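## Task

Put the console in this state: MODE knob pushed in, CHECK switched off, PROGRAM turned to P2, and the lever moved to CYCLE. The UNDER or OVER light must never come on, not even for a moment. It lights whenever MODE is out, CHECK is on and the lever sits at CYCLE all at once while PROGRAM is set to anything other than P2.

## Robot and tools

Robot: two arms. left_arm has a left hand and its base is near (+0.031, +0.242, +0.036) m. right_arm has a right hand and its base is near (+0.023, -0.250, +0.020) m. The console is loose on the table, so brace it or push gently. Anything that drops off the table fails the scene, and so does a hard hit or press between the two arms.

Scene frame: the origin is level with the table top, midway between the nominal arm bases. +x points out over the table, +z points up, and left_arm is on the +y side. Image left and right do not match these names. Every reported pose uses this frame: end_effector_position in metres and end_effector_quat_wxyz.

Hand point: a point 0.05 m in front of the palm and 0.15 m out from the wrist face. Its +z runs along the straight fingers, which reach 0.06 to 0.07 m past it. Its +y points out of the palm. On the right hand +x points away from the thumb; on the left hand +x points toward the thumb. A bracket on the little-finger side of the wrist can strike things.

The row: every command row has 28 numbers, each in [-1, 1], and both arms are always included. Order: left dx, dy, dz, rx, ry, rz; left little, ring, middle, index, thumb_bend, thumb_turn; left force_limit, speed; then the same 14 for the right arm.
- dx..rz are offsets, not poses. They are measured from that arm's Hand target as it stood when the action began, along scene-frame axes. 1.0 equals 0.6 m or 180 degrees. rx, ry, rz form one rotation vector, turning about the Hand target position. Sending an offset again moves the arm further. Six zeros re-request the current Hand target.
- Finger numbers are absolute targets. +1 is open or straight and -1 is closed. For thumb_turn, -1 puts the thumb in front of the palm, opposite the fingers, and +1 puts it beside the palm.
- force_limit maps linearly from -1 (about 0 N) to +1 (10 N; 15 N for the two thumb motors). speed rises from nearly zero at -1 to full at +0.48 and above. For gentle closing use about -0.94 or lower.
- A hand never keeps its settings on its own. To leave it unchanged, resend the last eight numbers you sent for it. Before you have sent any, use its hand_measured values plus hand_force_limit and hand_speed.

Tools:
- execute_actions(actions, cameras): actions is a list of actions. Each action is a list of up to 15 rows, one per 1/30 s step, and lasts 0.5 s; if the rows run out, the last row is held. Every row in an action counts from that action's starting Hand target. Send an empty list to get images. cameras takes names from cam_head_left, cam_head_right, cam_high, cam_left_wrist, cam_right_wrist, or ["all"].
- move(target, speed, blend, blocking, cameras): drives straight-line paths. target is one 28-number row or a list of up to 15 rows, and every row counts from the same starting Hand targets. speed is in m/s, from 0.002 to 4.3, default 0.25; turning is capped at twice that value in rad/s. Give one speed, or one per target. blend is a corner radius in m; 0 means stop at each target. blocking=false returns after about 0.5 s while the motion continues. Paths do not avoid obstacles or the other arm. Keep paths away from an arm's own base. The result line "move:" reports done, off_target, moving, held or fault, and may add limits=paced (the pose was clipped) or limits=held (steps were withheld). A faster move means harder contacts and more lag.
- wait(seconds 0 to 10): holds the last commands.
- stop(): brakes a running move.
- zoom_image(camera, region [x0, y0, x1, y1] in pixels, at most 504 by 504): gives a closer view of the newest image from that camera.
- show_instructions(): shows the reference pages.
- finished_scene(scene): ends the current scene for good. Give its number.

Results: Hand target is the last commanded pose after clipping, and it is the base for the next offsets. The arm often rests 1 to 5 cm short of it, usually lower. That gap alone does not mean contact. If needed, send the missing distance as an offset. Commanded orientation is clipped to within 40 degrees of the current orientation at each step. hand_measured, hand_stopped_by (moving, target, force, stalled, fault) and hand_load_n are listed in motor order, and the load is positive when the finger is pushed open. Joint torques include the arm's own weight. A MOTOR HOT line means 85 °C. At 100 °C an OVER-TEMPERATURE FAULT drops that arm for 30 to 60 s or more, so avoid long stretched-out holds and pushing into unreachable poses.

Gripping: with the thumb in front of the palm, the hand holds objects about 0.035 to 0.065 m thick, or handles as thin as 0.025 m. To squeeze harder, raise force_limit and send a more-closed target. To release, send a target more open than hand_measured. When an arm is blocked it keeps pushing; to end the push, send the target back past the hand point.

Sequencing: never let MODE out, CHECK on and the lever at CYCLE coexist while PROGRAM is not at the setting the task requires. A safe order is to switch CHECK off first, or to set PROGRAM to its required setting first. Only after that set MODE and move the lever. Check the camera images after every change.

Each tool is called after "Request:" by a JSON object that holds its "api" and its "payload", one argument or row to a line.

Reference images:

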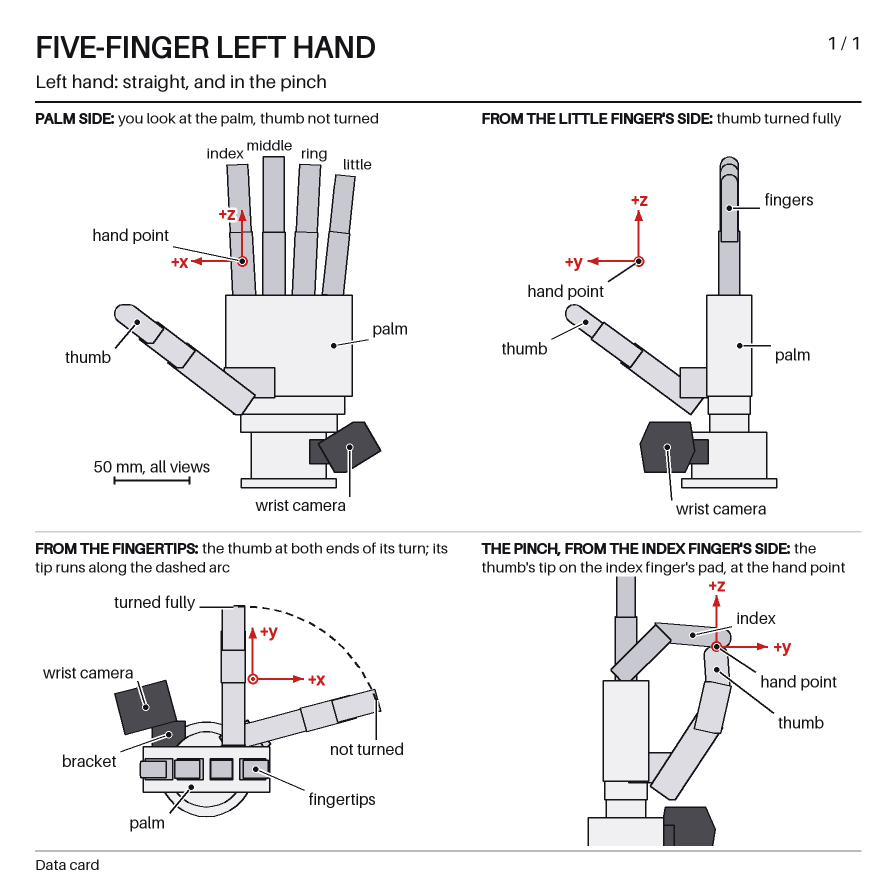

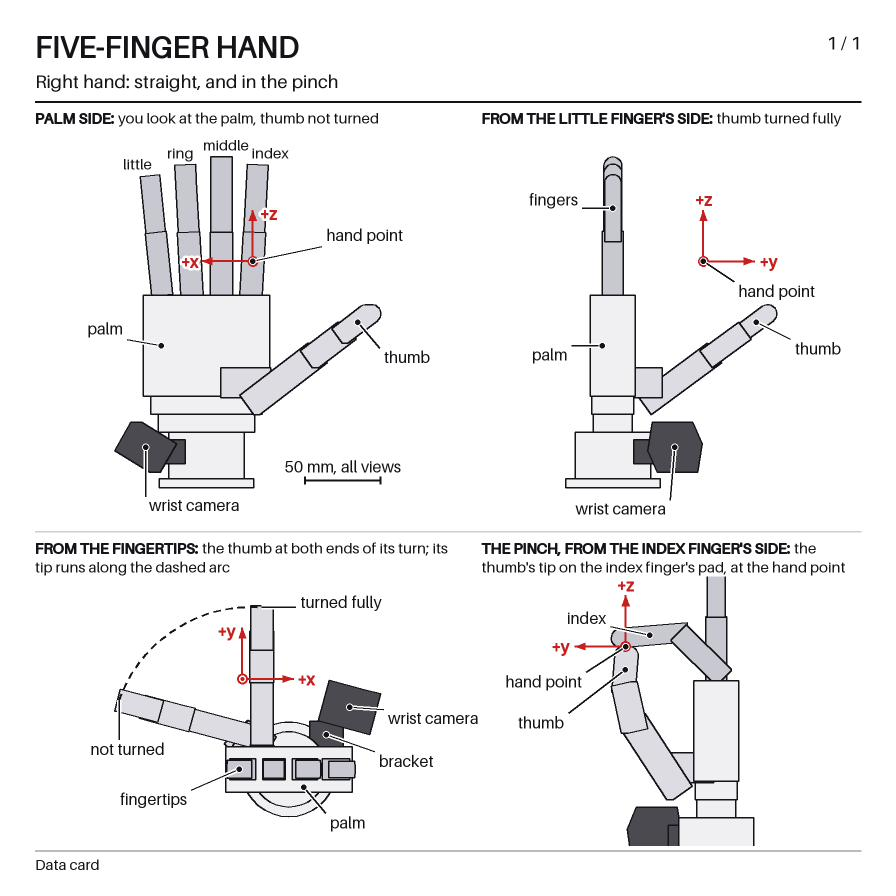

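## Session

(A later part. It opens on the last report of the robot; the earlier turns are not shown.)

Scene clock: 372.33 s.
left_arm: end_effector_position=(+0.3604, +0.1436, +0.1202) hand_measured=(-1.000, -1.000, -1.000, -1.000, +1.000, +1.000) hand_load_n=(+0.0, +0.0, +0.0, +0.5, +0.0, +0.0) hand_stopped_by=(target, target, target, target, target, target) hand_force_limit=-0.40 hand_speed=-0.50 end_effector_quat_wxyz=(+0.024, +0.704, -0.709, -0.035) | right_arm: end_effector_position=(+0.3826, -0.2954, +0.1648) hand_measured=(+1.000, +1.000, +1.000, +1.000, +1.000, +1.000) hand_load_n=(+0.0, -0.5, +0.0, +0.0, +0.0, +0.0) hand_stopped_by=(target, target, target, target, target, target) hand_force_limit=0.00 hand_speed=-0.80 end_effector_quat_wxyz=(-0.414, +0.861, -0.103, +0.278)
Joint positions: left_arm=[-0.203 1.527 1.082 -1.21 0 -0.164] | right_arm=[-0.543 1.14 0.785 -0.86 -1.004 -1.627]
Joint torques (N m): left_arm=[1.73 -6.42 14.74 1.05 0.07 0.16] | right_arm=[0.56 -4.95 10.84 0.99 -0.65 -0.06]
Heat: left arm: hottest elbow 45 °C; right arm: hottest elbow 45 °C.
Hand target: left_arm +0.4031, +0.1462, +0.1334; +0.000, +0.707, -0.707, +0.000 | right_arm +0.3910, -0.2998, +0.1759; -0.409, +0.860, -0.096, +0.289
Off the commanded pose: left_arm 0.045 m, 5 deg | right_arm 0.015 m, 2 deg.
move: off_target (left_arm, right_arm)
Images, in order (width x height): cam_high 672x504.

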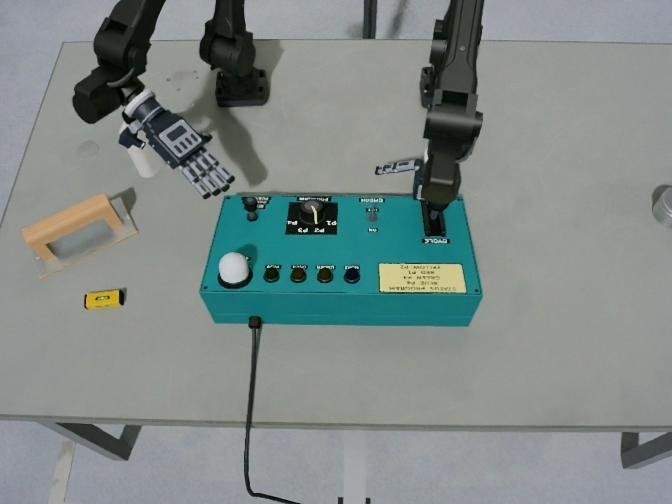

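Request:
{"api": "move", "payload": {
  "target": [
    [-0.15,0,0,0,0,0,-1,-1,-1,-1,1,1,-0.4,-0.5,0,0,0,0,0,0,1,1,1,1,1,1,0,-0.8],
    [-0.22,0,0.1,0,0,0,-1,-1,-1,-1,1,1,-0.4,-0.5,0,0,0,0,0,0,1,1,1,1,1,1,0,-0.8]
  ],
  "speed": 0.12,
  "blend": 0.02,
  "cameras": ["cam_high","cam_head_left","cam_head_right"]
}}

Request:
{"api": "zoom_image", "payload": {
  "camera": "cam_high",
  "region": [350, 130, 490, 260]
}}

Request:
{"api": "zoom_image", "payload": {
  "camera": "cam_high",
  "region": [190, 160, 490, 330]
}}

Request:
{"api": "zoom_image", "payload": {
  "camera": "cam_head_left",
  "region": [290, 180, 470, 300]
}}

Scene clock: 384.93 s.
left_arm: end_effector_position=(+0.2672, +0.1526, +0.1836) hand_measured=(-1.000, -1.000, -1.000, -1.000, +1.000, +1.000) hand_load_n=(+0.0, +0.0, +0.0, +0.0, +0.0, +0.0) hand_stopped_by=(target, target, target, target, target, target) hand_force_limit=-0.40 hand_speed=-0.50 end_effector_quat_wxyz=(+0.007, +0.709, -0.705, -0.010) | right_arm: end_effector_position=(+0.3826, -0.2954, +0.1648) hand_measured=(+1.000, +1.000, +1.000, +1.000, +1.000, +1.000) hand_load_n=(+0.0, +0.0, +0.0, +0.0, +0.0, -0.5) hand_stopped_by=(target, target, target, target, target, target) hand_force_limit=0.00 hand_speed=-0.80 end_effector_quat_wxyz=(-0.414, +0.861, -0.103, +0.278)
Joint positions: left_arm=[-0.224 1.171 0.931 -1.354 0 -0.198] | right_arm=[-0.543 1.14 0.785 -0.86 -1.004 -1.627]
Joint torques (N m): left_arm=[-1.32 -4.25 10.32 -0.01 0.18 -0.05] | right_arm=[0.62 -5.07 10.86 1.11 -0.64 -0.04]
Heat: left arm: hottest elbow 48 °C; right arm: hottest elbow 45 °C.
Hand target: left_arm +0.2712, +0.1461, +0.1933; +0.000, +0.707, -0.707, +0.000 | right_arm +0.3910, -0.2998, +0.1759; -0.409, +0.860, -0.096, +0.289
Off the commanded pose: left_arm 0.012 m, 1 deg | right_arm 0.015 m, 2 deg.
move: off_target (left_arm, right_arm)
Images, in order (width x height): cam_head_left 672x504, cam_head_right 672x504, cam_high 672x504.

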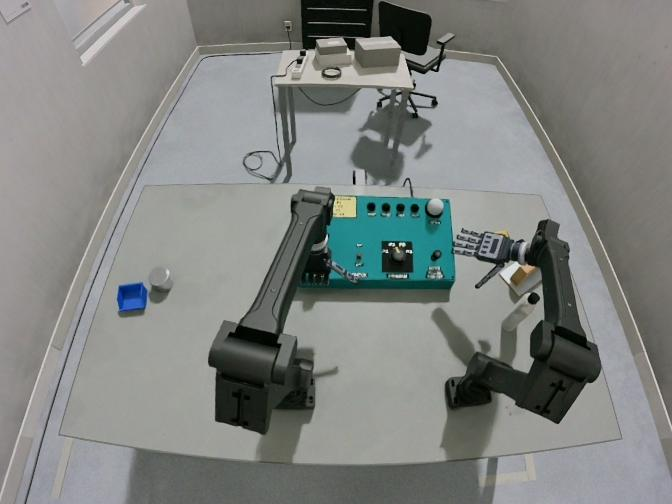

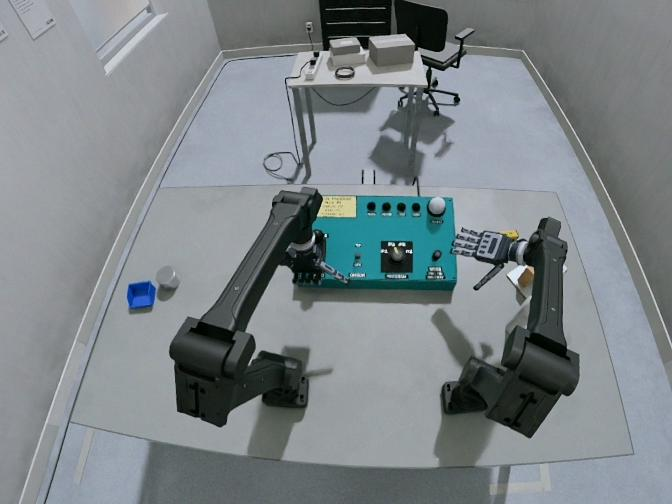

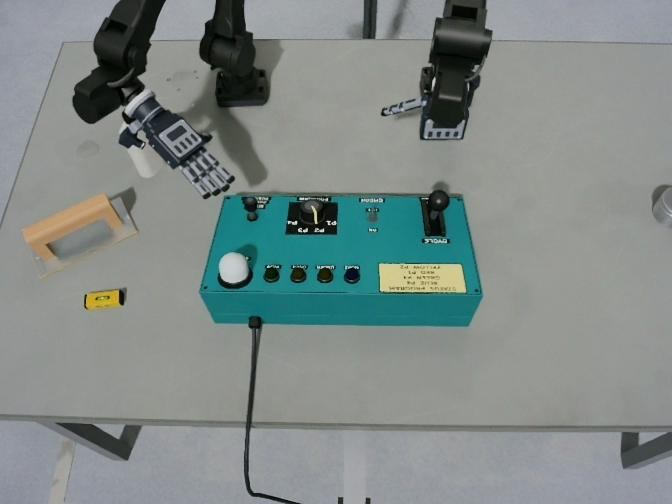

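Scaled by 3.600.

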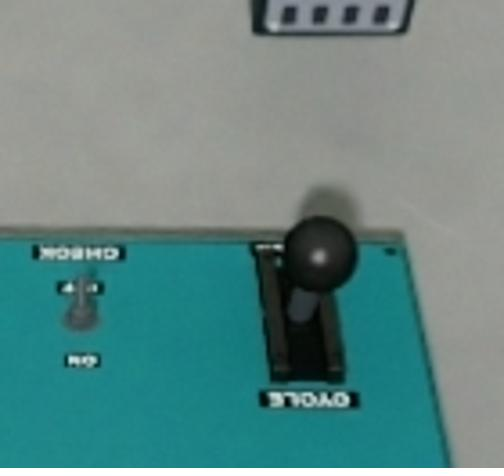

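Scaled by 1.680.

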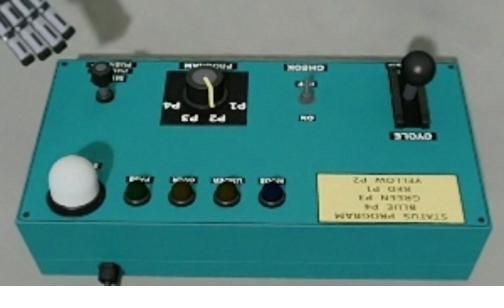

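Scaled by 2.800.

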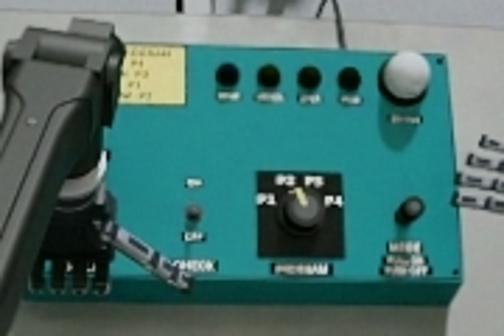

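Request:
{"api": "move", "payload": {
  "target": [0.0,0.3,0.05,0,0,0,-1,-1,-1,-1,1,1,-0.4,-0.5,0,0,0,0,0,0,1,1,1,1,1,1,0,-0.8],
  "speed": 0.3,
  "cameras": ["cam_high","cam_head_left","cam_head_right"]
}}

Request:
{"api": "zoom_image", "payload": {
  "camera": "cam_head_left",
  "region": [280, 190, 380, 300]
}}

Request:
{"api": "zoom_image", "payload": {
  "camera": "cam_head_right",
  "region": [280, 190, 380, 300]
}}

Scene clock: 416.63 s.
left_arm: end_effector_position=(+0.2578, +0.3159, +0.2087) hand_measured=(-1.000, -1.000, -1.000, -1.000, +1.000, +1.000) hand_load_n=(+0.0, +0.0, +0.0, +0.0, +0.0, +0.0) hand_stopped_by=(target, target, target, target, target, target) hand_force_limit=-0.40 hand_speed=-0.50 end_effector_quat_wxyz=(+0.015, +0.705, -0.709, -0.009) | right_arm: end_effector_position=(+0.3826, -0.2954, +0.1648) hand_measured=(+1.000, +1.000, +1.000, +1.000, +1.000, +1.000) hand_load_n=(+0.0, +0.0, +0.0, +0.0, +0.5, +0.0) hand_stopped_by=(target, target, target, target, target, target) hand_force_limit=0.00 hand_speed=-0.80 end_effector_quat_wxyz=(-0.414, +0.861, -0.103, +0.278)
Joint positions: left_arm=[0.318 1.176 0.998 -1.428 -0.003 0.354] | right_arm=[-0.543 1.14 0.785 -0.86 -1.004 -1.627]
Joint torques (N m): left_arm=[1.73 -2.43 13.16 -0.14 0.15 0.16] | right_arm=[0.62 -5.01 10.8 1.09 -0.65 -0.05]
Heat: left arm: hottest elbow 48 °C; right arm: hottest elbow 46 °C.
Hand target: left_arm +0.2711, +0.3262, +0.2233; +0.000, +0.707, -0.707, +0.000 | right_arm +0.3910, -0.2998, +0.1759; -0.409, +0.860, -0.096, +0.289
Off the commanded pose: left_arm 0.022 m, 2 deg | right_arm 0.015 m, 2 deg.
move: off_target (left_arm, right_arm)
Images, in order (width x height): cam_head_left 672x504, cam_head_right 672x504, cam_high 672x504.

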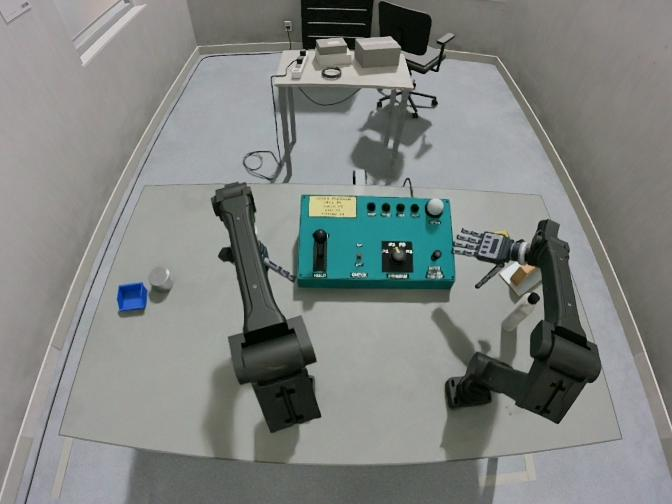

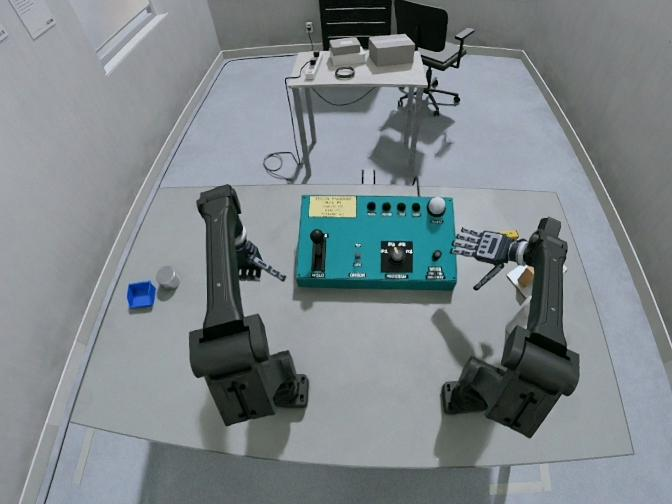

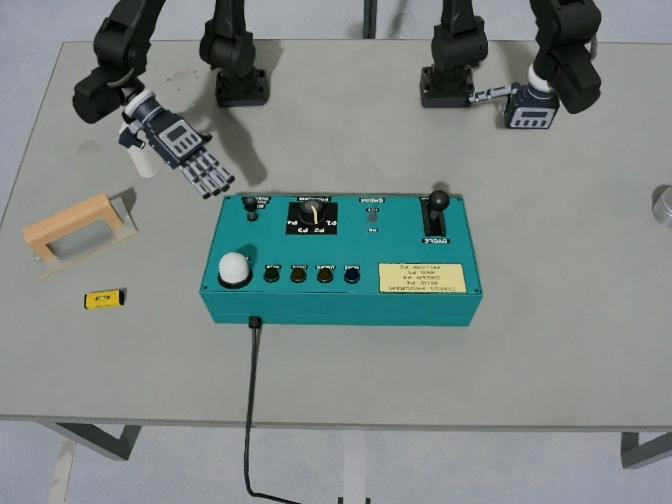

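Scaled by 4.582.

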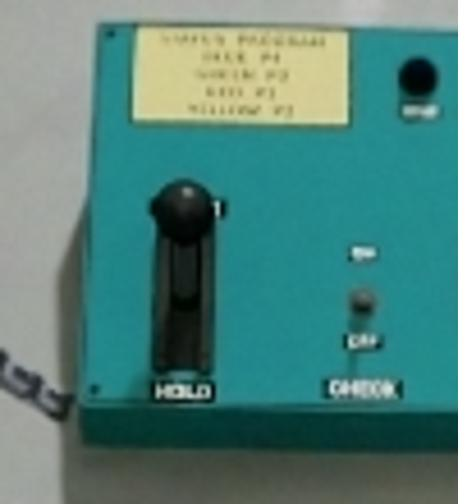

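Scaled by 4.582.

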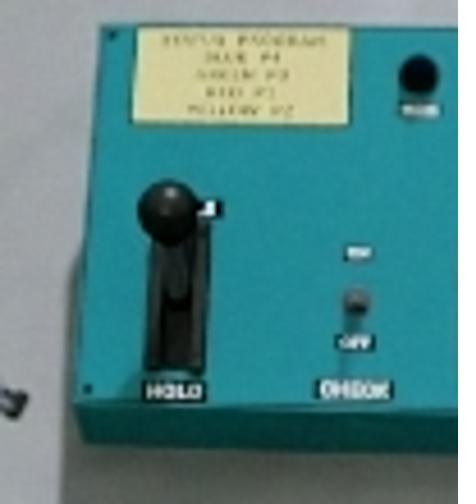

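Request:
{"api": "finished_scene", "payload": {
  "scene": 2
}}

The scene is finished: the task was done.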